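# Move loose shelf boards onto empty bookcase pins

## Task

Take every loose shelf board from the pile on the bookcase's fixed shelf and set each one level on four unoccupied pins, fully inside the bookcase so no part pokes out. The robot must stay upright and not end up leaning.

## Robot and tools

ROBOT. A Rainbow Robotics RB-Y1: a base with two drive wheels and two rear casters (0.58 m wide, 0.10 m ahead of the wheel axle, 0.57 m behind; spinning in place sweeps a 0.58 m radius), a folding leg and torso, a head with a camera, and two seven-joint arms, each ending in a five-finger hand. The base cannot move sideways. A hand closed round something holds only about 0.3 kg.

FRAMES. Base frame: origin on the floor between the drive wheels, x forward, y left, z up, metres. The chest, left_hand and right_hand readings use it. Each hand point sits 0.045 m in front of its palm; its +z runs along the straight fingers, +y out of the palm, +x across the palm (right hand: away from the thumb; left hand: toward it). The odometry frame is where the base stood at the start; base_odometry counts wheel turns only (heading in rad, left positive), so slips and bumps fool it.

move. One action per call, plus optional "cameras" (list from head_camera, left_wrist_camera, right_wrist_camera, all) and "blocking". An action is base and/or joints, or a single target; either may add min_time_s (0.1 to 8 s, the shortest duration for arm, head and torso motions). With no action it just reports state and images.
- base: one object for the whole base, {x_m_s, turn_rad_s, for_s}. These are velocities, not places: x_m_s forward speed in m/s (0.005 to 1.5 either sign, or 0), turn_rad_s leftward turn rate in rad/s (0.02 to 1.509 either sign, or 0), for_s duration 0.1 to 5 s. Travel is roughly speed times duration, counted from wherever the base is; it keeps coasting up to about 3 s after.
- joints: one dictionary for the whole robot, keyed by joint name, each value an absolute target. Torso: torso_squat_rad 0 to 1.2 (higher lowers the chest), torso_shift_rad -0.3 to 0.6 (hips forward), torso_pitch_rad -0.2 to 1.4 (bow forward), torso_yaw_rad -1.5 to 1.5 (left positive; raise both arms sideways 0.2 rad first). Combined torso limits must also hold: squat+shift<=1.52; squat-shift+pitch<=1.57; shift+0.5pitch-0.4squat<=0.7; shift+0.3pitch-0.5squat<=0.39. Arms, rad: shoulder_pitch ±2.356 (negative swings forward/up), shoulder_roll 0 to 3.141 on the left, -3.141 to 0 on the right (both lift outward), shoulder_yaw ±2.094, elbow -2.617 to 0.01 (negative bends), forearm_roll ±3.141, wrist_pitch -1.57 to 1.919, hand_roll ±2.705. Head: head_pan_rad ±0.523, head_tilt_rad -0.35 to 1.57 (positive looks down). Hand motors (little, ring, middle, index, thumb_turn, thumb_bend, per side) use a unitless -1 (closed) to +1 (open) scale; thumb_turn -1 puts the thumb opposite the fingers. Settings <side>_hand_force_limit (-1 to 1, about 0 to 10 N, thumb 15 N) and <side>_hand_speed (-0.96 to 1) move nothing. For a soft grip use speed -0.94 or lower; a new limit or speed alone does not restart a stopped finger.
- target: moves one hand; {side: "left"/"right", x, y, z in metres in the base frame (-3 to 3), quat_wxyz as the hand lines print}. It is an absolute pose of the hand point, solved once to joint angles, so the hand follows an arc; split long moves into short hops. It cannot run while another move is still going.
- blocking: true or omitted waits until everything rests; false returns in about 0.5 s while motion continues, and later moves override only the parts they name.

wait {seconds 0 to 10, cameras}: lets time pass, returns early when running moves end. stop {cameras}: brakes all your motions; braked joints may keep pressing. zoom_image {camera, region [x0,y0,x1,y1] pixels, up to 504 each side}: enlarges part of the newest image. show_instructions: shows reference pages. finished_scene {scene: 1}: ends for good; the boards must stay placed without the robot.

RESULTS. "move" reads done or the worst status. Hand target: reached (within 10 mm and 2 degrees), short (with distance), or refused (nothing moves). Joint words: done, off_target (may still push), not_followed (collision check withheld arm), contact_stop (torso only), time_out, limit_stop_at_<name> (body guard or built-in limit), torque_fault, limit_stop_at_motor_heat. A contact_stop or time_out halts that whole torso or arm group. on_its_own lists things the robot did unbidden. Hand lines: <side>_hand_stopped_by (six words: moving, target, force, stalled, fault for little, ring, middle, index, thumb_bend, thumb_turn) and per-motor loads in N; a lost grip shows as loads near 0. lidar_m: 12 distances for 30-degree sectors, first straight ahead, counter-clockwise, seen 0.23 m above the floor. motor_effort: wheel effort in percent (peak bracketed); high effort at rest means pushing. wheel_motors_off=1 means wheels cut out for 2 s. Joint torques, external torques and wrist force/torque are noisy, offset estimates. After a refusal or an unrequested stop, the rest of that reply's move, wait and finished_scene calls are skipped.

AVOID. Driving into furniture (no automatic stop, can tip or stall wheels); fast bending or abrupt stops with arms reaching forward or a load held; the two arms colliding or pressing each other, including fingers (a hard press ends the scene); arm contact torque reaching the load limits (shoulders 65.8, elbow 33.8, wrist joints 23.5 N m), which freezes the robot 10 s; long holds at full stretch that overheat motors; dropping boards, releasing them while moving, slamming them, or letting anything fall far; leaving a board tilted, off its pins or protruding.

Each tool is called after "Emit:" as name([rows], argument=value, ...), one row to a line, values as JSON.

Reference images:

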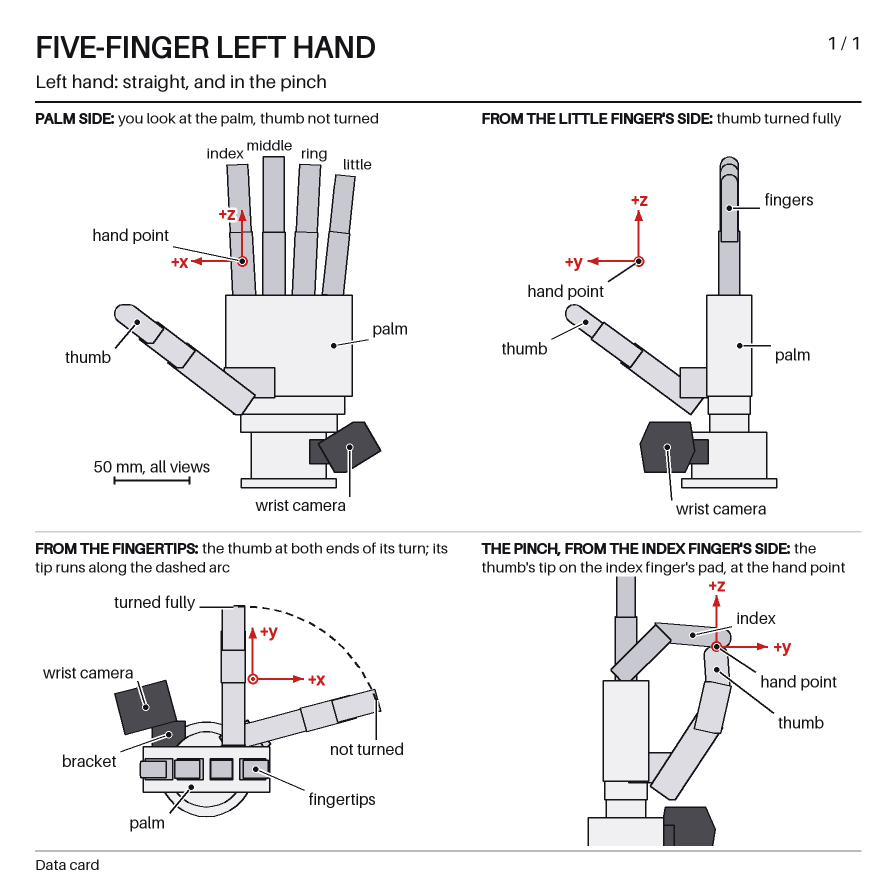

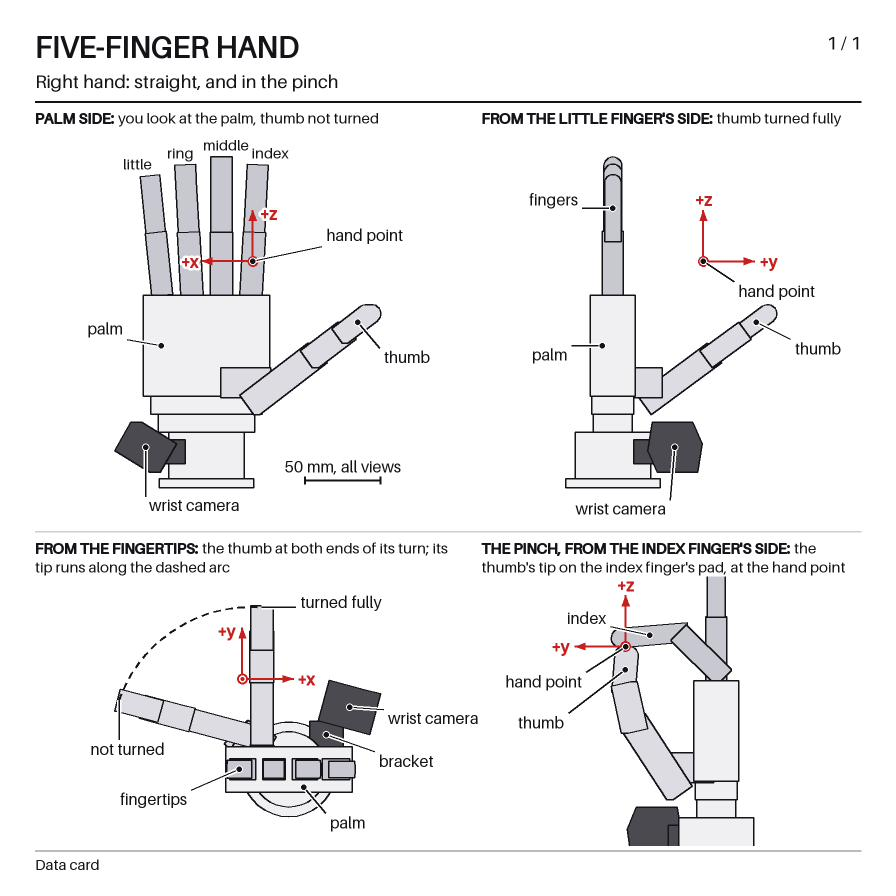

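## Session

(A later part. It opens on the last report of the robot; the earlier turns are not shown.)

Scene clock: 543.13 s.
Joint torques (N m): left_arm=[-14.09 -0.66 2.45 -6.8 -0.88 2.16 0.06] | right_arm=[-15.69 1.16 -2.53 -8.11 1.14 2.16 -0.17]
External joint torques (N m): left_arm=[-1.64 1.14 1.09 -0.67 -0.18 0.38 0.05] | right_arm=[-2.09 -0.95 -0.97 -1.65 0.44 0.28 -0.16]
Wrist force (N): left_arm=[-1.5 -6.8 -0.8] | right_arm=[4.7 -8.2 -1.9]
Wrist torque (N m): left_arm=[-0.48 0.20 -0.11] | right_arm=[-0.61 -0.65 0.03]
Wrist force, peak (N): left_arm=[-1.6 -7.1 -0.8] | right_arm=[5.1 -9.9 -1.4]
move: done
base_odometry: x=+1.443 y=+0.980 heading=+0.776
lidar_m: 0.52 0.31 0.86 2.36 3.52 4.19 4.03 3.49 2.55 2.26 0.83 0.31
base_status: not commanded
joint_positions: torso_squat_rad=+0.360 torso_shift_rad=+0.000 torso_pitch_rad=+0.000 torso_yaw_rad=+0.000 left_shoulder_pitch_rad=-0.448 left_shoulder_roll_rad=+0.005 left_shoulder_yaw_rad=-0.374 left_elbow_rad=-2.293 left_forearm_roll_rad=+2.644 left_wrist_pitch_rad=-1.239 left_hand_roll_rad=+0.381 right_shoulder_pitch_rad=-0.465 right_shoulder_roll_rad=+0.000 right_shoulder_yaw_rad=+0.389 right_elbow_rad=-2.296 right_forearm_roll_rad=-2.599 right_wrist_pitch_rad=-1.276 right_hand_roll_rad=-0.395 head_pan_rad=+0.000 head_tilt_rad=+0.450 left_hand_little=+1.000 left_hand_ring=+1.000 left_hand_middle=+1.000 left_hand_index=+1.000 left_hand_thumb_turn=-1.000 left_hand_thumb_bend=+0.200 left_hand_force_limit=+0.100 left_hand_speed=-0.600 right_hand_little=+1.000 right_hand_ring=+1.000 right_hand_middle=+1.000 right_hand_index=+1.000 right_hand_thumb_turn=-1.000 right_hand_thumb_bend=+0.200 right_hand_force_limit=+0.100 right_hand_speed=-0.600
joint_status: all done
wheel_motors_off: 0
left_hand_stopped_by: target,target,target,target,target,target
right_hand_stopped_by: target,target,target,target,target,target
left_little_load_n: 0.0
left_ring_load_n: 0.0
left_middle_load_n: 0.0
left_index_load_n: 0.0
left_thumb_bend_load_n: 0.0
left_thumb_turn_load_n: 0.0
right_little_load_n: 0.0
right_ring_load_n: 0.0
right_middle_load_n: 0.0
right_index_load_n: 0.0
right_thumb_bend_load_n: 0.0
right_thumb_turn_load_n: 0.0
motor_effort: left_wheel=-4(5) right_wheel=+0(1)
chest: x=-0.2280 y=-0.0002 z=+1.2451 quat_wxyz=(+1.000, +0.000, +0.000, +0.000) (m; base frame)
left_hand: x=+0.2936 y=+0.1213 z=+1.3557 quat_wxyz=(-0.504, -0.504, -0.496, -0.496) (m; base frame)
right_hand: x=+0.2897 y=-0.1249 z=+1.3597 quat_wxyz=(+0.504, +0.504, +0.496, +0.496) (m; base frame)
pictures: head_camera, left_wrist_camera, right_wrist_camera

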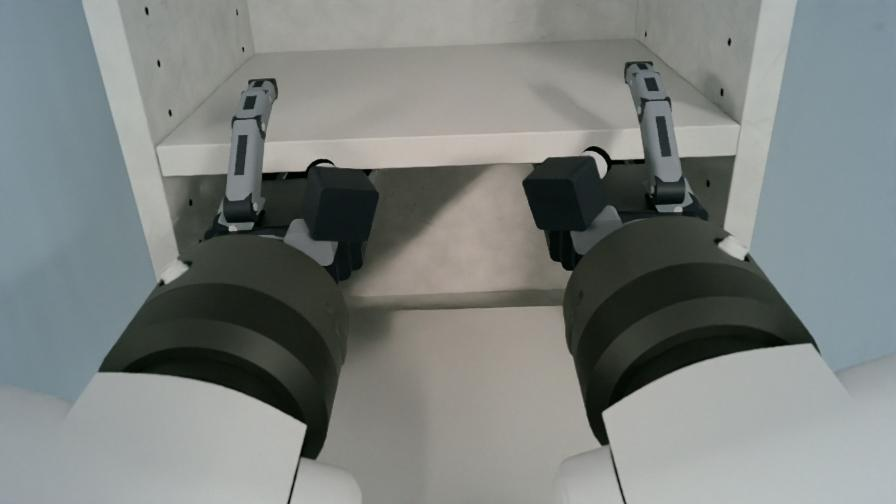

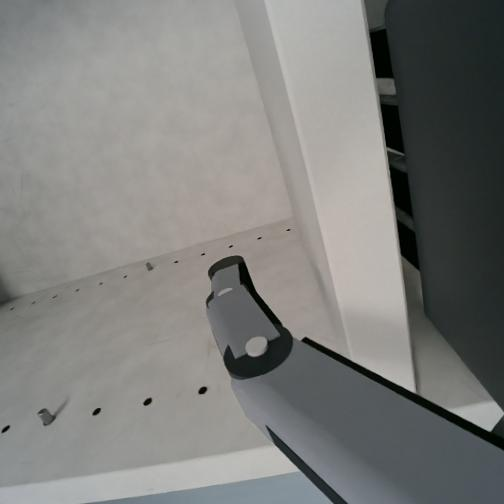

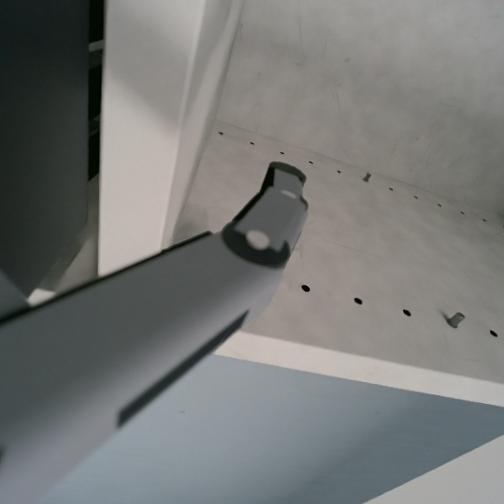

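Emit:
move(base={"x_m_s": -0.06, "for_s": 2.2})

Emit:
move(joints={"torso_squat_rad": 0.19}, min_time_s=2, cameras=["all"])

Emit:
zoom_image(camera="head_camera", region=[180, 20, 340, 180])

Emit:
zoom_image(camera="head_camera", region=[560, 20, 720, 180])

Scene clock: 553.07 s.
Joint torques (N m): left_arm=[-13.61 -0.71 2.1 -6.13 -0.75 2.07 0.01] | right_arm=[-14.83 1.45 -2.22 -7.55 1.05 2.07 -0.2]
External joint torques (N m): left_arm=[-1.16 1.09 0.74 -0.01 -0.05 0.29 0] | right_arm=[-1.23 -0.66 -0.65 -1.1 0.34 0.18 -0.19]
Wrist force (N): left_arm=[-1.6 -6.8 -0.7] | right_arm=[4.4 -8.0 -1.8]
Wrist torque (N m): left_arm=[-0.46 0.22 -0.14] | right_arm=[-0.57 -0.62 0.01]
Wrist force, peak (N): left_arm=[-1.6 -7.1 -0.7] | right_arm=[5.3 -8.6 -1.4]
move: done
base_odometry: x=+1.349 y=+0.888 heading=+0.778
lidar_m: 0.65 0.43 1.03 2.90 3.51 4.05 3.89 3.49 2.55 2.46 1.01 0.43
base_status: done (sent for 2.2 of 2.2 s)
joint_positions: torso_squat_rad=+0.360 torso_shift_rad=+0.000 torso_pitch_rad=+0.000 torso_yaw_rad=+0.000 left_shoulder_pitch_rad=-0.448 left_shoulder_roll_rad=+0.005 left_shoulder_yaw_rad=-0.374 left_elbow_rad=-2.293 left_forearm_roll_rad=+2.644 left_wrist_pitch_rad=-1.239 left_hand_roll_rad=+0.381 right_shoulder_pitch_rad=-0.465 right_shoulder_roll_rad=+0.000 right_shoulder_yaw_rad=+0.389 right_elbow_rad=-2.296 right_forearm_roll_rad=-2.599 right_wrist_pitch_rad=-1.276 right_hand_roll_rad=-0.395 head_pan_rad=+0.000 head_tilt_rad=+0.450 left_hand_little=+1.000 left_hand_ring=+1.000 left_hand_middle=+1.000 left_hand_index=+1.000 left_hand_thumb_turn=-1.000 left_hand_thumb_bend=+0.200 left_hand_force_limit=+0.100 left_hand_speed=-0.600 right_hand_little=+1.000 right_hand_ring=+1.000 right_hand_middle=+1.000 right_hand_index=+1.000 right_hand_thumb_turn=-1.000 right_hand_thumb_bend=+0.200 right_hand_force_limit=+0.100 right_hand_speed=-0.600
joint_status: not commanded
wheel_motors_off: 0
left_hand_stopped_by: target,target,target,target,target,target
right_hand_stopped_by: target,target,target,target,target,target
left_little_load_n: 0.0
left_ring_load_n: 0.0
left_middle_load_n: 0.0
left_index_load_n: 0.0
left_thumb_bend_load_n: 0.0
left_thumb_turn_load_n: 0.0
right_little_load_n: 0.0
right_ring_load_n: 0.0
right_middle_load_n: 0.5
right_index_load_n: 0.0
right_thumb_bend_load_n: -0.5
right_thumb_turn_load_n: 0.0
motor_effort: left_wheel=+8(17) right_wheel=-14(22)
chest: x=-0.2280 y=-0.0002 z=+1.2451 quat_wxyz=(+1.000, +0.000, +0.000, +0.000) (m; base frame)
left_hand: x=+0.2936 y=+0.1213 z=+1.3557 quat_wxyz=(-0.504, -0.504, -0.496, -0.496) (m; base frame)
right_hand: x=+0.2897 y=-0.1249 z=+1.3598 quat_wxyz=(+0.504, +0.504, +0.496, +0.496) (m; base frame)
pictures: none

Scene clock: 555.37 s.
Joint torques (N m): left_arm=[-13.55 -0.39 2.48 -6.14 -0.78 2.19 0] | right_arm=[-14.83 1.51 -2.11 -7.48 0.98 1.94 -0.22]
External joint torques (N m): left_arm=[-1.11 1.41 1.13 -0.01 -0.08 0.41 -0.01] | right_arm=[-1.23 -0.61 -0.55 -1.03 0.27 0.05 -0.21]
Wrist force (N): left_arm=[-1.6 -6.9 -0.6] | right_arm=[4.7 -7.9 -1.9]
Wrist torque (N m): left_arm=[-0.47 0.23 -0.14] | right_arm=[-0.52 -0.61 0.05]
Wrist force, peak (N): left_arm=[-1.5 -7.0 -0.8] | right_arm=[5.2 -8.4 -2.4]
move: done
base_odometry: x=+1.349 y=+0.888 heading=+0.778
lidar_m: 0.65 0.43 1.03 2.90 3.52 4.05 3.89 3.47 2.55 2.46 1.01 0.43
base_status: not commanded
joint_positions: torso_squat_rad=+0.190 torso_shift_rad=+0.000 torso_pitch_rad=+0.000 torso_yaw_rad=+0.000 left_shoulder_pitch_rad=-0.448 left_shoulder_roll_rad=+0.005 left_shoulder_yaw_rad=-0.374 left_elbow_rad=-2.293 left_forearm_roll_rad=+2.644 left_wrist_pitch_rad=-1.239 left_hand_roll_rad=+0.381 right_shoulder_pitch_rad=-0.465 right_shoulder_roll_rad=+0.000 right_shoulder_yaw_rad=+0.389 right_elbow_rad=-2.296 right_forearm_roll_rad=-2.599 right_wrist_pitch_rad=-1.276 right_hand_roll_rad=-0.395 head_pan_rad=+0.000 head_tilt_rad=+0.450 left_hand_little=+1.000 left_hand_ring=+1.000 left_hand_middle=+1.000 left_hand_index=+1.000 left_hand_thumb_turn=-1.000 left_hand_thumb_bend=+0.200 left_hand_force_limit=+0.100 left_hand_speed=-0.600 right_hand_little=+1.000 right_hand_ring=+1.000 right_hand_middle=+1.000 right_hand_index=+1.000 right_hand_thumb_turn=-1.000 right_hand_thumb_bend=+0.200 right_hand_force_limit=+0.100 right_hand_speed=-0.600
joint_status: all done
wheel_motors_off: 0
left_hand_stopped_by: target,target,target,target,target,target
right_hand_stopped_by: target,target,target,target,target,target
left_little_load_n: 0.0
left_ring_load_n: 0.0
left_middle_load_n: 0.0
left_index_load_n: 0.0
left_thumb_bend_load_n: 0.0
left_thumb_turn_load_n: 0.0
right_little_load_n: 0.0
right_ring_load_n: 0.0
right_middle_load_n: 0.0
right_index_load_n: 0.0
right_thumb_bend_load_n: 0.0
right_thumb_turn_load_n: 0.0
motor_effort: left_wheel=+8(9) right_wheel=-14(15)
chest: x=-0.2279 y=-0.0002 z=+1.2773 quat_wxyz=(+1.000, +0.000, +0.000, +0.000) (m; base frame)
left_hand: x=+0.2937 y=+0.1213 z=+1.3879 quat_wxyz=(-0.504, -0.504, -0.496, -0.496) (m; base frame)
right_hand: x=+0.2898 y=-0.1249 z=+1.3920 quat_wxyz=(+0.504, +0.504, +0.496, +0.496) (m; base frame)
pictures: head_camera, left_wrist_camera, right_wrist_camera

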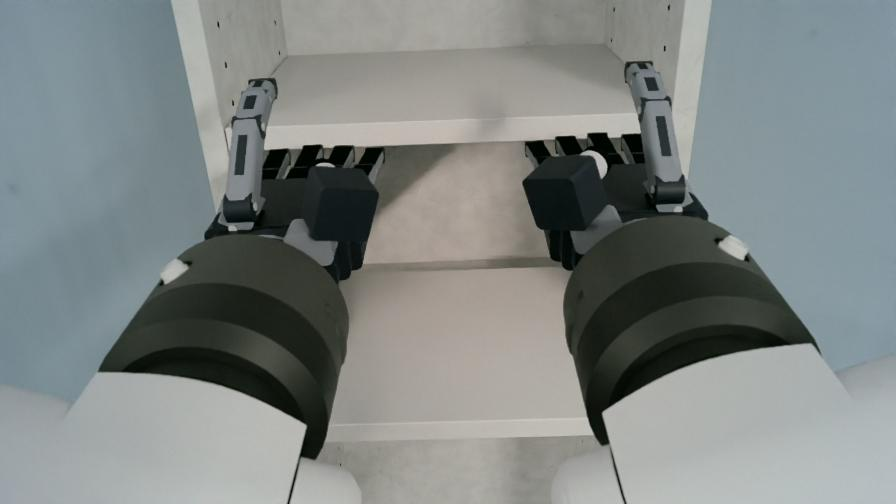

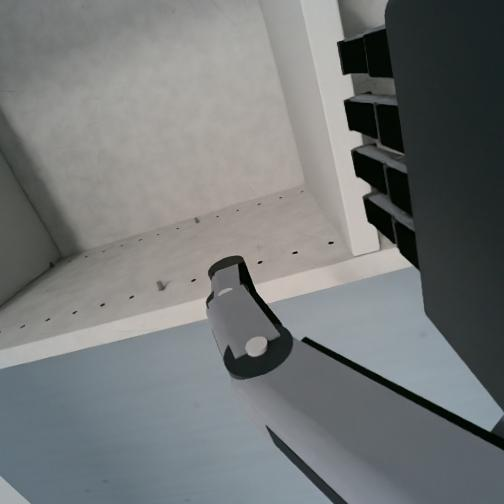

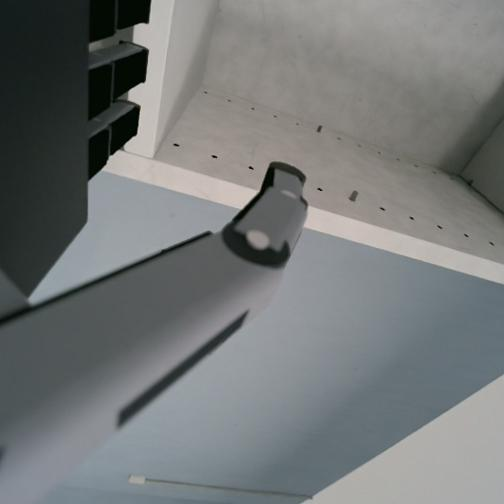

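Scaled by 3.150 from the camera's 896x504 image, which has a finer 1280x720 frame.

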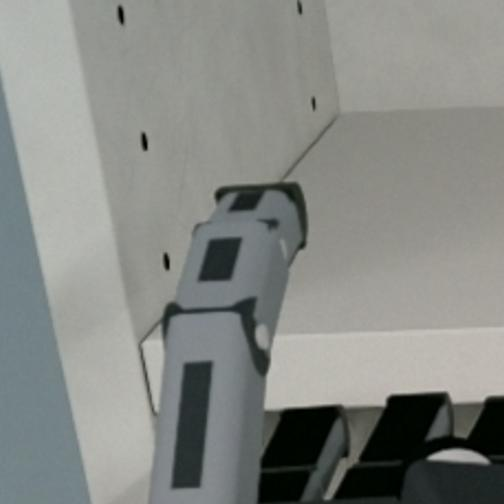

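Scaled by 3.150 from the camera's 896x504 image, which has a finer 1280x720 frame.

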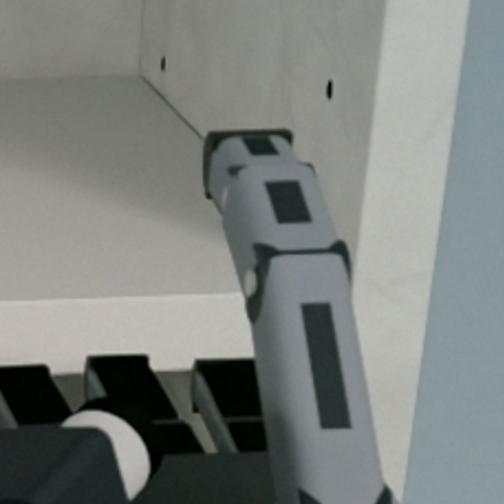

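Emit:
move(target={"side": "right", "x": 0.2937, "y": -0.1215, "z": 1.392, "quat_wxyz": [0.5, 0.5, 0.5, 0.5]}, min_time_s=1)

Emit:
move(target={"side": "left", "x": 0.2937, "y": 0.1215, "z": 1.388, "quat_wxyz": [0.5, 0.5, 0.5, 0.5]}, min_time_s=1)

Emit:
move(base={"x_m_s": 0.03, "for_s": 0.97}, cameras=["all"])

Scene clock: 562.50 s.
Joint torques (N m): left_arm=[-14.09 -0.72 2.54 -6.17 -0.8 2.04 -0.04] | right_arm=[-15.65 0.42 -2.46 -6.08 0.61 2.08 -0.33]
External joint torques (N m): left_arm=[-1.65 1.08 1.19 -0.04 -0.1 0.26 -0.05] | right_arm=[-1.9 -1.61 -0.84 0.43 -0.08 0.2 -0.32]
Wrist force (N): left_arm=[-1.6 -6.9 -0.7] | right_arm=[5.0 -7.9 -1.3]
Wrist torque (N m): left_arm=[-0.48 0.22 -0.12] | right_arm=[-0.53 -0.67 0.04]
Wrist force, peak (N): left_arm=[-1.5 -7.1 -0.7] | right_arm=[5.6 -8.4 -2.1]
move: done
base_odometry: x=+1.349 y=+0.888 heading=+0.778
lidar_m: 0.65 0.43 1.03 2.89 3.51 4.05 3.90 3.48 2.55 2.46 1.02 0.43
base_status: not commanded
joint_positions: torso_squat_rad=+0.190 torso_shift_rad=+0.000 torso_pitch_rad=+0.000 torso_yaw_rad=+0.000 left_shoulder_pitch_rad=-0.448 left_shoulder_roll_rad=+0.005 left_shoulder_yaw_rad=-0.374 left_elbow_rad=-2.293 left_forearm_roll_rad=+2.644 left_wrist_pitch_rad=-1.239 left_hand_roll_rad=+0.381 right_shoulder_pitch_rad=-0.472 right_shoulder_roll_rad=-0.004 right_shoulder_yaw_rad=+0.382 right_elbow_rad=-2.285 right_forearm_roll_rad=-2.620 right_wrist_pitch_rad=-1.265 right_hand_roll_rad=-0.395 head_pan_rad=+0.000 head_tilt_rad=+0.450 left_hand_little=+1.000 left_hand_ring=+1.000 left_hand_middle=+1.000 left_hand_index=+1.000 left_hand_thumb_turn=-1.000 left_hand_thumb_bend=+0.200 left_hand_force_limit=+0.100 left_hand_speed=-0.600 right_hand_little=+1.000 right_hand_ring=+1.000 right_hand_middle=+1.000 right_hand_index=+1.000 right_hand_thumb_turn=-1.000 right_hand_thumb_bend=+0.200 right_hand_force_limit=+0.100 right_hand_speed=-0.600
joint_status: all done
wheel_motors_off: 0
left_hand_stopped_by: target,target,target,target,target,target
right_hand_stopped_by: target,target,target,target,target,target
left_little_load_n: 0.0
left_ring_load_n: 0.0
left_middle_load_n: 0.0
left_index_load_n: 0.0
left_thumb_bend_load_n: 0.0
left_thumb_turn_load_n: 0.0
right_little_load_n: 0.0
right_ring_load_n: 0.0
right_middle_load_n: 0.0
right_index_load_n: 0.0
right_thumb_bend_load_n: 0.0
right_thumb_turn_load_n: 0.0
motor_effort: left_wheel=+6(9) right_wheel=-14(15)
chest: x=-0.2279 y=-0.0002 z=+1.2773 quat_wxyz=(+1.000, +0.000, +0.000, +0.000) (m; base frame)
left_hand: x=+0.2937 y=+0.1213 z=+1.3879 quat_wxyz=(-0.504, -0.504, -0.496, -0.496) (m; base frame)
right_hand: x=+0.2935 y=-0.1214 z=+1.3918 quat_wxyz=(+0.500, +0.500, +0.500, +0.500) (m; base frame)
right_hand_status: reached (checked arc, planned for 1.0 s): 0 mm and 0.0 deg off.
pictures: none

Scene clock: 563.83 s.
Joint torques (N m): left_arm=[-12.05 -2.19 0.71 -5.87 -0.65 1.88 -0.15] | right_arm=[-15.58 0.17 -2.58 -6.25 0.59 2.08 -0.21]
External joint torques (N m): left_arm=[0.39 -0.39 -0.65 0.25 0.05 0.11 -0.16] | right_arm=[-1.83 -1.86 -0.96 0.26 -0.11 0.19 -0.2]
Wrist force (N): left_arm=[-1.6 -7.0 -0.6] | right_arm=[4.2 -8.2 -1.2]
Wrist torque (N m): left_arm=[-0.49 0.23 -0.12] | right_arm=[-0.63 -0.55 0.02]
Wrist force, peak (N): left_arm=[-1.5 -7.1 -0.7] | right_arm=[4.8 -8.7 -1.5]
move: done
base_odometry: x=+1.349 y=+0.888 heading=+0.778
lidar_m: 0.65 0.43 1.03 2.90 3.52 4.06 3.89 3.47 2.56 2.47 1.01 0.43
base_status: not commanded
joint_positions: torso_squat_rad=+0.190 torso_shift_rad=+0.000 torso_pitch_rad=+0.000 torso_yaw_rad=+0.000 left_shoulder_pitch_rad=-0.448 left_shoulder_roll_rad=+0.005 left_shoulder_yaw_rad=-0.374 left_elbow_rad=-2.293 left_forearm_roll_rad=+2.644 left_wrist_pitch_rad=-1.239 left_hand_roll_rad=+0.381 right_shoulder_pitch_rad=-0.472 right_shoulder_roll_rad=-0.004 right_shoulder_yaw_rad=+0.382 right_elbow_rad=-2.285 right_forearm_roll_rad=-2.620 right_wrist_pitch_rad=-1.265 right_hand_roll_rad=-0.395 head_pan_rad=+0.000 head_tilt_rad=+0.450 left_hand_little=+1.000 left_hand_ring=+1.000 left_hand_middle=+1.000 left_hand_index=+1.000 left_hand_thumb_turn=-1.000 left_hand_thumb_bend=+0.200 left_hand_force_limit=+0.100 left_hand_speed=-0.600 right_hand_little=+1.000 right_hand_ring=+1.000 right_hand_middle=+1.000 right_hand_index=+1.000 right_hand_thumb_turn=-1.000 right_hand_thumb_bend=+0.200 right_hand_force_limit=+0.100 right_hand_speed=-0.600
joint_status: all done
wheel_motors_off: 0
left_hand_stopped_by: target,target,target,target,target,target
right_hand_stopped_by: target,target,target,target,target,target
left_little_load_n: 0.5
left_ring_load_n: 0.0
left_middle_load_n: 0.0
left_index_load_n: 0.0
left_thumb_bend_load_n: 0.0
left_thumb_turn_load_n: 0.0
right_little_load_n: 0.0
right_ring_load_n: 0.0
right_middle_load_n: 0.0
right_index_load_n: 0.0
right_thumb_bend_load_n: 0.0
right_thumb_turn_load_n: 0.0
motor_effort: left_wheel=+8(9) right_wheel=-14(15)
chest: x=-0.2279 y=-0.0002 z=+1.2773 quat_wxyz=(+1.000, +0.000, +0.000, +0.000) (m; base frame)
left_hand: x=+0.2937 y=+0.1213 z=+1.3879 quat_wxyz=(-0.504, -0.504, -0.496, -0.496) (m; base frame)
left_hand_status: reached (checked arc, planned for 1.0 s): 0 mm and 0.9 deg off.
right_hand: x=+0.2935 y=-0.1214 z=+1.3918 quat_wxyz=(+0.500, +0.500, +0.500, +0.500) (m; base frame)
pictures: none

Scene clock: 565.47 s.
Joint torques (N m): left_arm=[-12.09 -2.17 1.06 -6.1 -0.54 2.01 -0.26] | right_arm=[-15.28 0.56 -2.33 -6.8 0.8 1.92 -0.33]
External joint torques (N m): left_arm=[0.35 -0.37 -0.3 0.02 0.16 0.23 -0.27] | right_arm=[-1.53 -1.47 -0.71 -0.3 0.1 0.04 -0.32]
Wrist force (N): left_arm=[-1.6 -6.9 -0.7] | right_arm=[4.8 -8.0 -2.2]
Wrist torque (N m): left_arm=[-0.48 0.22 -0.12] | right_arm=[-0.51 -0.64 0.06]
Wrist force, peak (N): left_arm=[-1.5 -7.2 -0.6] | right_arm=[4.8 -8.7 -1.5]
move: done
base_odometry: x=+1.370 y=+0.908 heading=+0.777
lidar_m: 0.62 0.40 0.98 2.81 3.51 4.08 3.93 3.47 2.54 2.46 0.97 0.40
base_status: done (sent for 0.97 of 0.97 s)
joint_positions: torso_squat_rad=+0.190 torso_shift_rad=+0.000 torso_pitch_rad=+0.000 torso_yaw_rad=+0.000 left_shoulder_pitch_rad=-0.448 left_shoulder_roll_rad=+0.005 left_shoulder_yaw_rad=-0.374 left_elbow_rad=-2.293 left_forearm_roll_rad=+2.644 left_wrist_pitch_rad=-1.239 left_hand_roll_rad=+0.381 right_shoulder_pitch_rad=-0.472 right_shoulder_roll_rad=-0.004 right_shoulder_yaw_rad=+0.382 right_elbow_rad=-2.284 right_forearm_roll_rad=-2.620 right_wrist_pitch_rad=-1.265 right_hand_roll_rad=-0.395 head_pan_rad=+0.000 head_tilt_rad=+0.450 left_hand_little=+1.000 left_hand_ring=+1.000 left_hand_middle=+1.000 left_hand_index=+1.000 left_hand_thumb_turn=-1.000 left_hand_thumb_bend=+0.200 left_hand_force_limit=+0.100 left_hand_speed=-0.600 right_hand_little=+1.000 right_hand_ring=+1.000 right_hand_middle=+1.000 right_hand_index=+1.000 right_hand_thumb_turn=-1.000 right_hand_thumb_bend=+0.200 right_hand_force_limit=+0.100 right_hand_speed=-0.600
joint_status: not commanded
wheel_motors_off: 0
left_hand_stopped_by: target,target,target,target,target,target
right_hand_stopped_by: target,target,target,target,target,target
left_little_load_n: 0.0
left_ring_load_n: 0.0
left_middle_load_n: 0.0
left_index_load_n: 0.0
left_thumb_bend_load_n: 0.0
left_thumb_turn_load_n: 0.0
right_little_load_n: 0.0
right_ring_load_n: 0.0
right_middle_load_n: 0.0
right_index_load_n: 0.0
right_thumb_bend_load_n: 0.0
right_thumb_turn_load_n: 0.0
motor_effort: left_wheel=-3(20) right_wheel=+5(16)
chest: x=-0.2280 y=-0.0002 z=+1.2773 quat_wxyz=(+1.000, +0.000, +0.000, +0.000) (m; base frame)
left_hand: x=+0.2937 y=+0.1213 z=+1.3879 quat_wxyz=(-0.504, -0.504, -0.496, -0.496) (m; base frame)
right_hand: x=+0.2934 y=-0.1215 z=+1.3918 quat_wxyz=(+0.500, +0.500, +0.500, +0.500) (m; base frame)
pictures: head_camera, left_wrist_camera, right_wrist_camera

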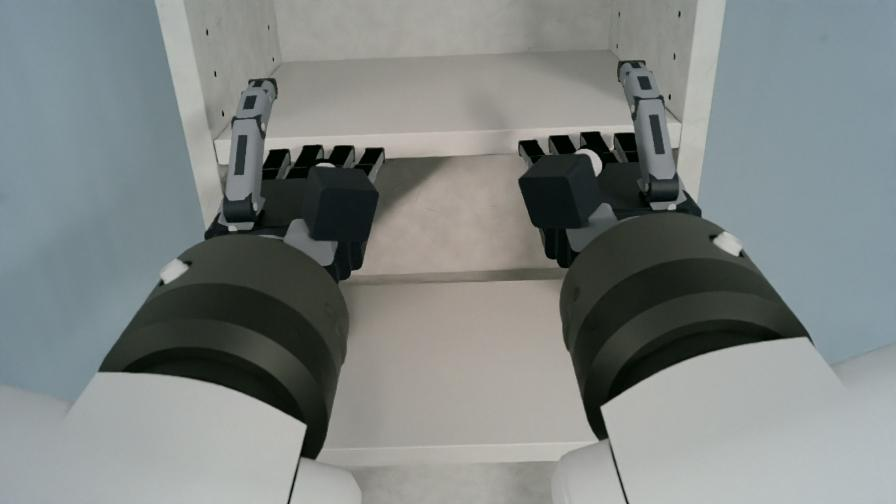

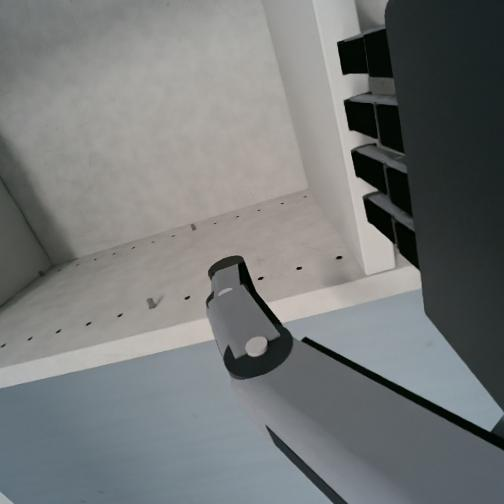

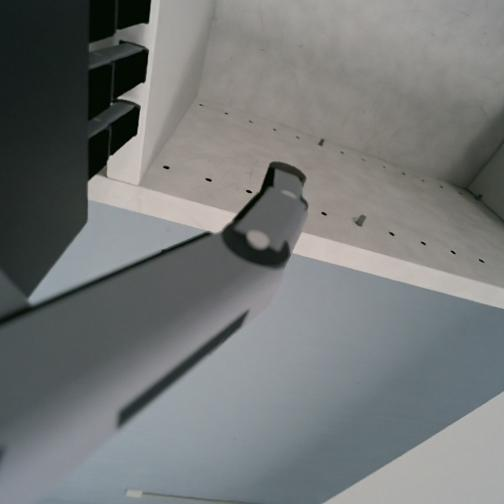

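Emit:
move(base={"x_m_s": 0.02, "for_s": 0.2})

Emit:
move(base={"x_m_s": 0.02, "for_s": 0.15})

Scene clock: 567.63 s.
Joint torques (N m): left_arm=[-12.2 -2.23 1.22 -6.19 -0.52 1.94 -0.13] | right_arm=[-15.13 0.62 -2.14 -6.84 0.71 1.99 -0.29]
External joint torques (N m): left_arm=[0.24 -0.43 -0.13 -0.06 0.19 0.17 -0.14] | right_arm=[-1.38 -1.41 -0.52 -0.34 0.01 0.1 -0.28]
Wrist force (N): left_arm=[-1.7 -7.0 -0.7] | right_arm=[5.2 -8.4 -1.6]
Wrist torque (N m): left_arm=[-0.49 0.23 -0.13] | right_arm=[-0.57 -0.72 0.06]
Wrist force, peak (N): left_arm=[-1.5 -7.1 -0.7] | right_arm=[4.9 -8.7 -2.0]
move: done
base_odometry: x=+1.373 y=+0.911 heading=+0.776
lidar_m: 0.61 0.40 0.99 2.78 3.50 4.09 3.93 3.49 2.55 2.47 0.97 0.40
base_status: done (sent for 0.2 of 0.2 s)
joint_positions: torso_squat_rad=+0.190 torso_shift_rad=+0.000 torso_pitch_rad=+0.000 torso_yaw_rad=+0.000 left_shoulder_pitch_rad=-0.448 left_shoulder_roll_rad=+0.005 left_shoulder_yaw_rad=-0.374 left_elbow_rad=-2.293 left_forearm_roll_rad=+2.644 left_wrist_pitch_rad=-1.239 left_hand_roll_rad=+0.381 right_shoulder_pitch_rad=-0.472 right_shoulder_roll_rad=-0.004 right_shoulder_yaw_rad=+0.382 right_elbow_rad=-2.284 right_forearm_roll_rad=-2.620 right_wrist_pitch_rad=-1.265 right_hand_roll_rad=-0.395 head_pan_rad=+0.000 head_tilt_rad=+0.450 left_hand_little=+1.000 left_hand_ring=+1.000 left_hand_middle=+1.000 left_hand_index=+1.000 left_hand_thumb_turn=-1.000 left_hand_thumb_bend=+0.200 left_hand_force_limit=+0.100 left_hand_speed=-0.600 right_hand_little=+1.000 right_hand_ring=+1.000 right_hand_middle=+1.000 right_hand_index=+1.000 right_hand_thumb_turn=-1.000 right_hand_thumb_bend=+0.200 right_hand_force_limit=+0.100 right_hand_speed=-0.600
joint_status: not commanded
wheel_motors_off: 0
left_hand_stopped_by: target,target,target,target,target,target
right_hand_stopped_by: target,target,target,target,target,target
left_little_load_n: 0.5
left_ring_load_n: 0.0
left_middle_load_n: 0.0
left_index_load_n: 0.0
left_thumb_bend_load_n: 0.0
left_thumb_turn_load_n: 0.0
right_little_load_n: 0.0
right_ring_load_n: 0.0
right_middle_load_n: 0.0
right_index_load_n: 0.0
right_thumb_bend_load_n: 0.0
right_thumb_turn_load_n: 0.0
motor_effort: left_wheel=-4(10) right_wheel=+4(15)
chest: x=-0.2280 y=-0.0002 z=+1.2773 quat_wxyz=(+1.000, +0.000, +0.000, +0.000) (m; base frame)
left_hand: x=+0.2937 y=+0.1213 z=+1.3879 quat_wxyz=(-0.504, -0.504, -0.496, -0.496) (m; base frame)
right_hand: x=+0.2935 y=-0.1215 z=+1.3918 quat_wxyz=(+0.500, +0.500, +0.500, +0.500) (m; base frame)
pictures: none

Scene clock: 568.43 s.
Joint torques (N m): left_arm=[-11.9 -2.31 0.98 -6.29 -0.6 1.96 -0.08] | right_arm=[-14.89 0.58 -2.14 -7.01 0.75 1.97 -0.27]
External joint torques (N m): left_arm=[0.55 -0.51 -0.38 -0.16 0.1 0.19 -0.08] | right_arm=[-1.13 -1.45 -0.51 -0.5 0.05 0.08 -0.26]
Wrist force (N): left_arm=[-1.8 -6.7 -0.8] | right_arm=[4.6 -7.3 -1.9]
Wrist torque (N m): left_arm=[-0.47 0.25 -0.14] | right_arm=[-0.44 -0.63 0.05]
Wrist force, peak (N): left_arm=[-1.7 -7.1 -0.4] | right_arm=[4.5 -8.7 -1.9]
move: done
base_odometry: x=+1.375 y=+0.913 heading=+0.776
lidar_m: 0.61 0.40 0.98 2.76 3.52 4.10 3.94 3.48 2.55 2.46 0.96 0.40
base_status: done (sent for 0.17 of 0.17 s)
joint_positions: torso_squat_rad=+0.190 torso_shift_rad=+0.000 torso_pitch_rad=+0.000 torso_yaw_rad=+0.000 left_shoulder_pitch_rad=-0.448 left_shoulder_roll_rad=+0.005 left_shoulder_yaw_rad=-0.374 left_elbow_rad=-2.293 left_forearm_roll_rad=+2.644 left_wrist_pitch_rad=-1.239 left_hand_roll_rad=+0.381 right_shoulder_pitch_rad=-0.472 right_shoulder_roll_rad=-0.004 right_shoulder_yaw_rad=+0.382 right_elbow_rad=-2.284 right_forearm_roll_rad=-2.620 right_wrist_pitch_rad=-1.265 right_hand_roll_rad=-0.395 head_pan_rad=+0.000 head_tilt_rad=+0.450 left_hand_little=+1.000 left_hand_ring=+1.000 left_hand_middle=+1.000 left_hand_index=+1.000 left_hand_thumb_turn=-1.000 left_hand_thumb_bend=+0.200 left_hand_force_limit=+0.100 left_hand_speed=-0.600 right_hand_little=+1.000 right_hand_ring=+1.000 right_hand_middle=+1.000 right_hand_index=+1.000 right_hand_thumb_turn=-1.000 right_hand_thumb_bend=+0.200 right_hand_force_limit=+0.100 right_hand_speed=-0.600
joint_status: not commanded
wheel_motors_off: 0
left_hand_stopped_by: target,target,target,target,target,target
right_hand_stopped_by: target,target,target,target,target,target
left_little_load_n: -0.5
left_ring_load_n: 0.0
left_middle_load_n: 0.0
left_index_load_n: 0.0
left_thumb_bend_load_n: -0.5
left_thumb_turn_load_n: 0.0
right_little_load_n: 0.0
right_ring_load_n: 0.0
right_middle_load_n: 0.0
right_index_load_n: 0.0
right_thumb_bend_load_n: 0.0
right_thumb_turn_load_n: 0.0
motor_effort: left_wheel=-3(11) right_wheel=+5(16)
chest: x=-0.2280 y=-0.0002 z=+1.2773 quat_wxyz=(+1.000, +0.000, +0.000, +0.000) (m; base frame)
left_hand: x=+0.2937 y=+0.1213 z=+1.3879 quat_wxyz=(-0.504, -0.504, -0.496, -0.496) (m; base frame)
right_hand: x=+0.2935 y=-0.1215 z=+1.3919 quat_wxyz=(+0.500, +0.500, +0.500, +0.500) (m; base frame)
pictures: none

Emit:
move(base={"x_m_s": 0.02, "for_s": 0.2})

Emit:
move(base={"x_m_s": 0.02, "for_s": 0.15}, cameras=["all"])

Emit:
zoom_image(camera="left_wrist_camera", region=[280, 100, 450, 320])

Emit:
zoom_image(camera="right_wrist_camera", region=[70, 80, 240, 300])

Scene clock: 573.30 s.
Joint torques (N m): left_arm=[-12.04 -2.36 1.13 -6.15 -0.65 1.76 -0.05] | right_arm=[-14.63 1.02 -2.16 -7.01 0.74 1.93 -0.42]
External joint torques (N m): left_arm=[0.4 -0.56 -0.22 -0.02 0.05 -0.02 -0.05] | right_arm=[-0.87 -1.01 -0.54 -0.5 0.05 0.04 -0.41]
Wrist force (N): left_arm=[-1.6 -6.9 -0.7] | right_arm=[4.6 -7.6 -1.7]
Wrist torque (N m): left_arm=[-0.47 0.22 -0.13] | right_arm=[-0.46 -0.62 0.04]
Wrist force, peak (N): left_arm=[-1.6 -7.1 -0.8] | right_arm=[5.1 -8.3 -2.7]
move: done
base_odometry: x=+1.378 y=+0.916 heading=+0.775
lidar_m: 0.61 0.38 0.96 2.74 3.52 4.09 3.93 3.50 2.56 2.46 0.94 0.39
base_status: done (sent for 0.2 of 0.2 s)
joint_positions: torso_squat_rad=+0.190 torso_shift_rad=+0.000 torso_pitch_rad=+0.000 torso_yaw_rad=+0.000 left_shoulder_pitch_rad=-0.448 left_shoulder_roll_rad=+0.005 left_shoulder_yaw_rad=-0.374 left_elbow_rad=-2.293 left_forearm_roll_rad=+2.644 left_wrist_pitch_rad=-1.239 left_hand_roll_rad=+0.381 right_shoulder_pitch_rad=-0.472 right_shoulder_roll_rad=-0.004 right_shoulder_yaw_rad=+0.382 right_elbow_rad=-2.284 right_forearm_roll_rad=-2.620 right_wrist_pitch_rad=-1.265 right_hand_roll_rad=-0.395 head_pan_rad=+0.000 head_tilt_rad=+0.450 left_hand_little=+1.000 left_hand_ring=+1.000 left_hand_middle=+1.000 left_hand_index=+1.000 left_hand_thumb_turn=-1.000 left_hand_thumb_bend=+0.200 left_hand_force_limit=+0.100 left_hand_speed=-0.600 right_hand_little=+1.000 right_hand_ring=+1.000 right_hand_middle=+1.000 right_hand_index=+1.000 right_hand_thumb_turn=-1.000 right_hand_thumb_bend=+0.200 right_hand_force_limit=+0.100 right_hand_speed=-0.600
joint_status: not commanded
wheel_motors_off: 0
left_hand_stopped_by: target,target,target,target,target,target
right_hand_stopped_by: target,target,target,target,target,target
left_little_load_n: 0.0
left_ring_load_n: 0.0
left_middle_load_n: 0.0
left_index_load_n: 0.0
left_thumb_bend_load_n: 0.0
left_thumb_turn_load_n: 0.0
right_little_load_n: 0.0
right_ring_load_n: 0.0
right_middle_load_n: -0.5
right_index_load_n: 0.0
right_thumb_bend_load_n: 0.0
right_thumb_turn_load_n: 0.0
motor_effort: left_wheel=-5(12) right_wheel=+4(15)
chest: x=-0.2280 y=-0.0002 z=+1.2773 quat_wxyz=(+1.000, +0.000, +0.000, +0.000) (m; base frame)
left_hand: x=+0.2937 y=+0.1213 z=+1.3879 quat_wxyz=(-0.504, -0.504, -0.496, -0.496) (m; base frame)
right_hand: x=+0.2935 y=-0.1215 z=+1.3919 quat_wxyz=(+0.500, +0.500, +0.500, +0.500) (m; base frame)
pictures: none

Scene clock: 574.10 s.
Joint torques (N m): left_arm=[-12.19 -2.22 1.1 -6.21 -0.44 2.01 -0.26] | right_arm=[-14.25 0.8 -1.96 -7.17 0.67 2 -0.27]
External joint torques (N m): left_arm=[0.26 -0.42 -0.25 -0.08 0.27 0.23 -0.26] | right_arm=[-0.49 -1.23 -0.34 -0.67 -0.03 0.11 -0.27]
Wrist force (N): left_arm=[-1.7 -6.7 -0.8] | right_arm=[4.8 -8.2 -2.2]
Wrist torque (N m): left_arm=[-0.46 0.23 -0.13] | right_arm=[-0.59 -0.65 0.04]
Wrist force, peak (N): left_arm=[-1.5 -7.0 -0.4] | right_arm=[5.8 -7.7 -1.7]
move: done
base_odometry: x=+1.380 y=+0.918 heading=+0.774
lidar_m: 0.61 0.39 0.96 2.72 3.51 4.09 3.94 3.49 2.55 2.46 0.96 0.39
base_status: done (sent for 0.17 of 0.17 s)
joint_positions: torso_squat_rad=+0.190 torso_shift_rad=+0.000 torso_pitch_rad=+0.000 torso_yaw_rad=+0.000 left_shoulder_pitch_rad=-0.448 left_shoulder_roll_rad=+0.005 left_shoulder_yaw_rad=-0.374 left_elbow_rad=-2.293 left_forearm_roll_rad=+2.644 left_wrist_pitch_rad=-1.239 left_hand_roll_rad=+0.381 right_shoulder_pitch_rad=-0.472 right_shoulder_roll_rad=-0.004 right_shoulder_yaw_rad=+0.382 right_elbow_rad=-2.284 right_forearm_roll_rad=-2.620 right_wrist_pitch_rad=-1.265 right_hand_roll_rad=-0.395 head_pan_rad=+0.000 head_tilt_rad=+0.450 left_hand_little=+1.000 left_hand_ring=+1.000 left_hand_middle=+1.000 left_hand_index=+1.000 left_hand_thumb_turn=-1.000 left_hand_thumb_bend=+0.200 left_hand_force_limit=+0.100 left_hand_speed=-0.600 right_hand_little=+1.000 right_hand_ring=+1.000 right_hand_middle=+1.000 right_hand_index=+1.000 right_hand_thumb_turn=-1.000 right_hand_thumb_bend=+0.200 right_hand_force_limit=+0.100 right_hand_speed=-0.600
joint_status: not commanded
wheel_motors_off: 0
left_hand_stopped_by: target,target,target,target,target,target
right_hand_stopped_by: target,target,target,target,target,target
left_little_load_n: 0.0
left_ring_load_n: 0.0
left_middle_load_n: 0.0
left_index_load_n: 0.0
left_thumb_bend_load_n: 0.0
left_thumb_turn_load_n: 0.0
right_little_load_n: 0.0
right_ring_load_n: 0.0
right_middle_load_n: 0.0
right_index_load_n: 0.0
right_thumb_bend_load_n: -0.5
right_thumb_turn_load_n: 0.0
motor_effort: left_wheel=-5(11) right_wheel=+5(15)
chest: x=-0.2280 y=-0.0002 z=+1.2773 quat_wxyz=(+1.000, +0.000, +0.000, +0.000) (m; base frame)
left_hand: x=+0.2937 y=+0.1213 z=+1.3879 quat_wxyz=(-0.504, -0.504, -0.496, -0.496) (m; base frame)
right_hand: x=+0.2934 y=-0.1215 z=+1.3919 quat_wxyz=(+0.500, +0.500, +0.500, +0.500) (m; base frame)
pictures: head_camera, left_wrist_camera, right_wrist_camera

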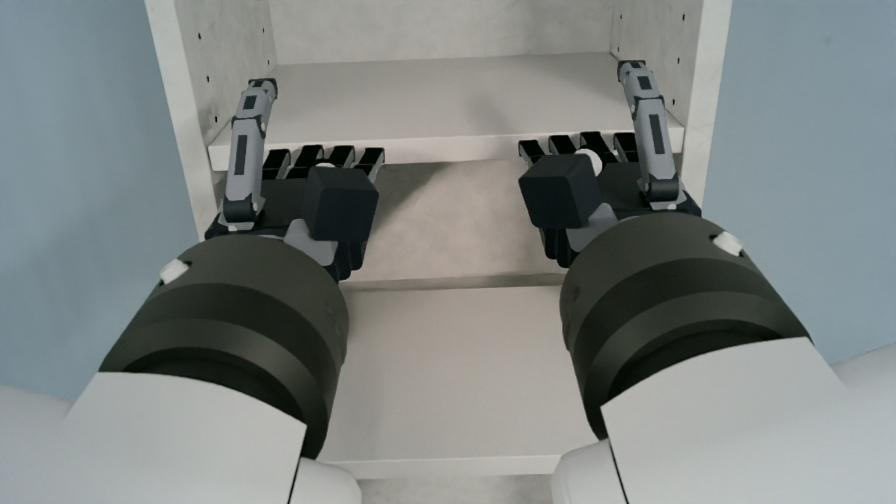

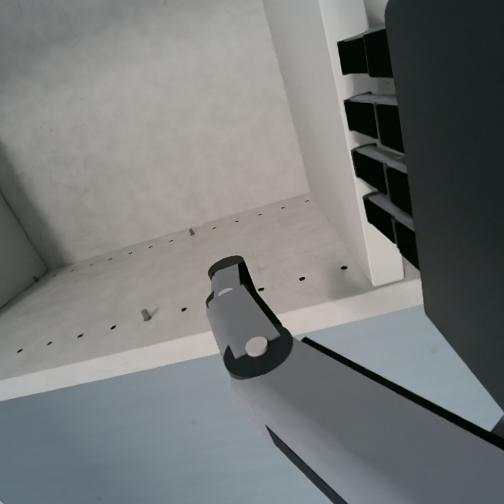

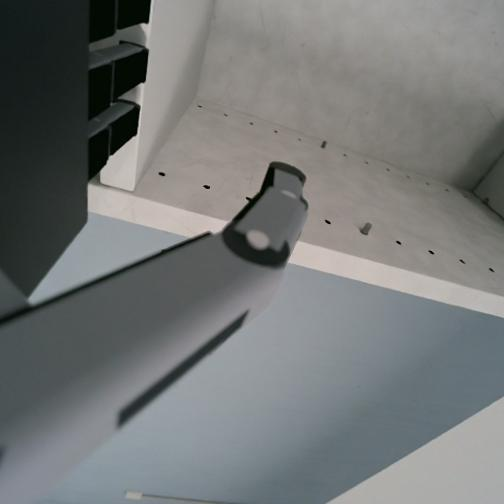

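Scaled by 2.291 from the camera's 504x504 image, which has a finer 720x720 frame.

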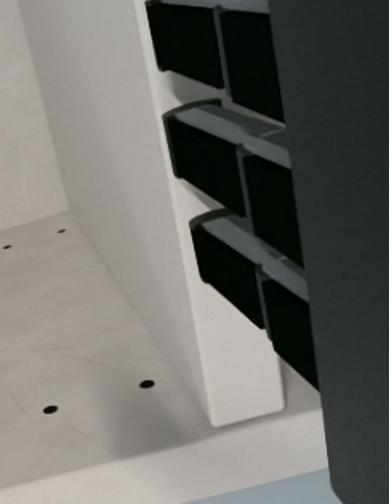

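Scaled by 2.291 from the camera's 504x504 image, which has a finer 720x720 frame.

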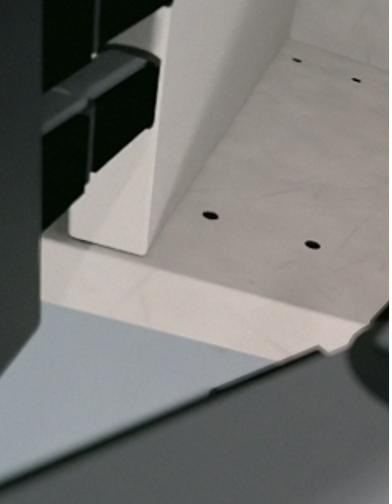

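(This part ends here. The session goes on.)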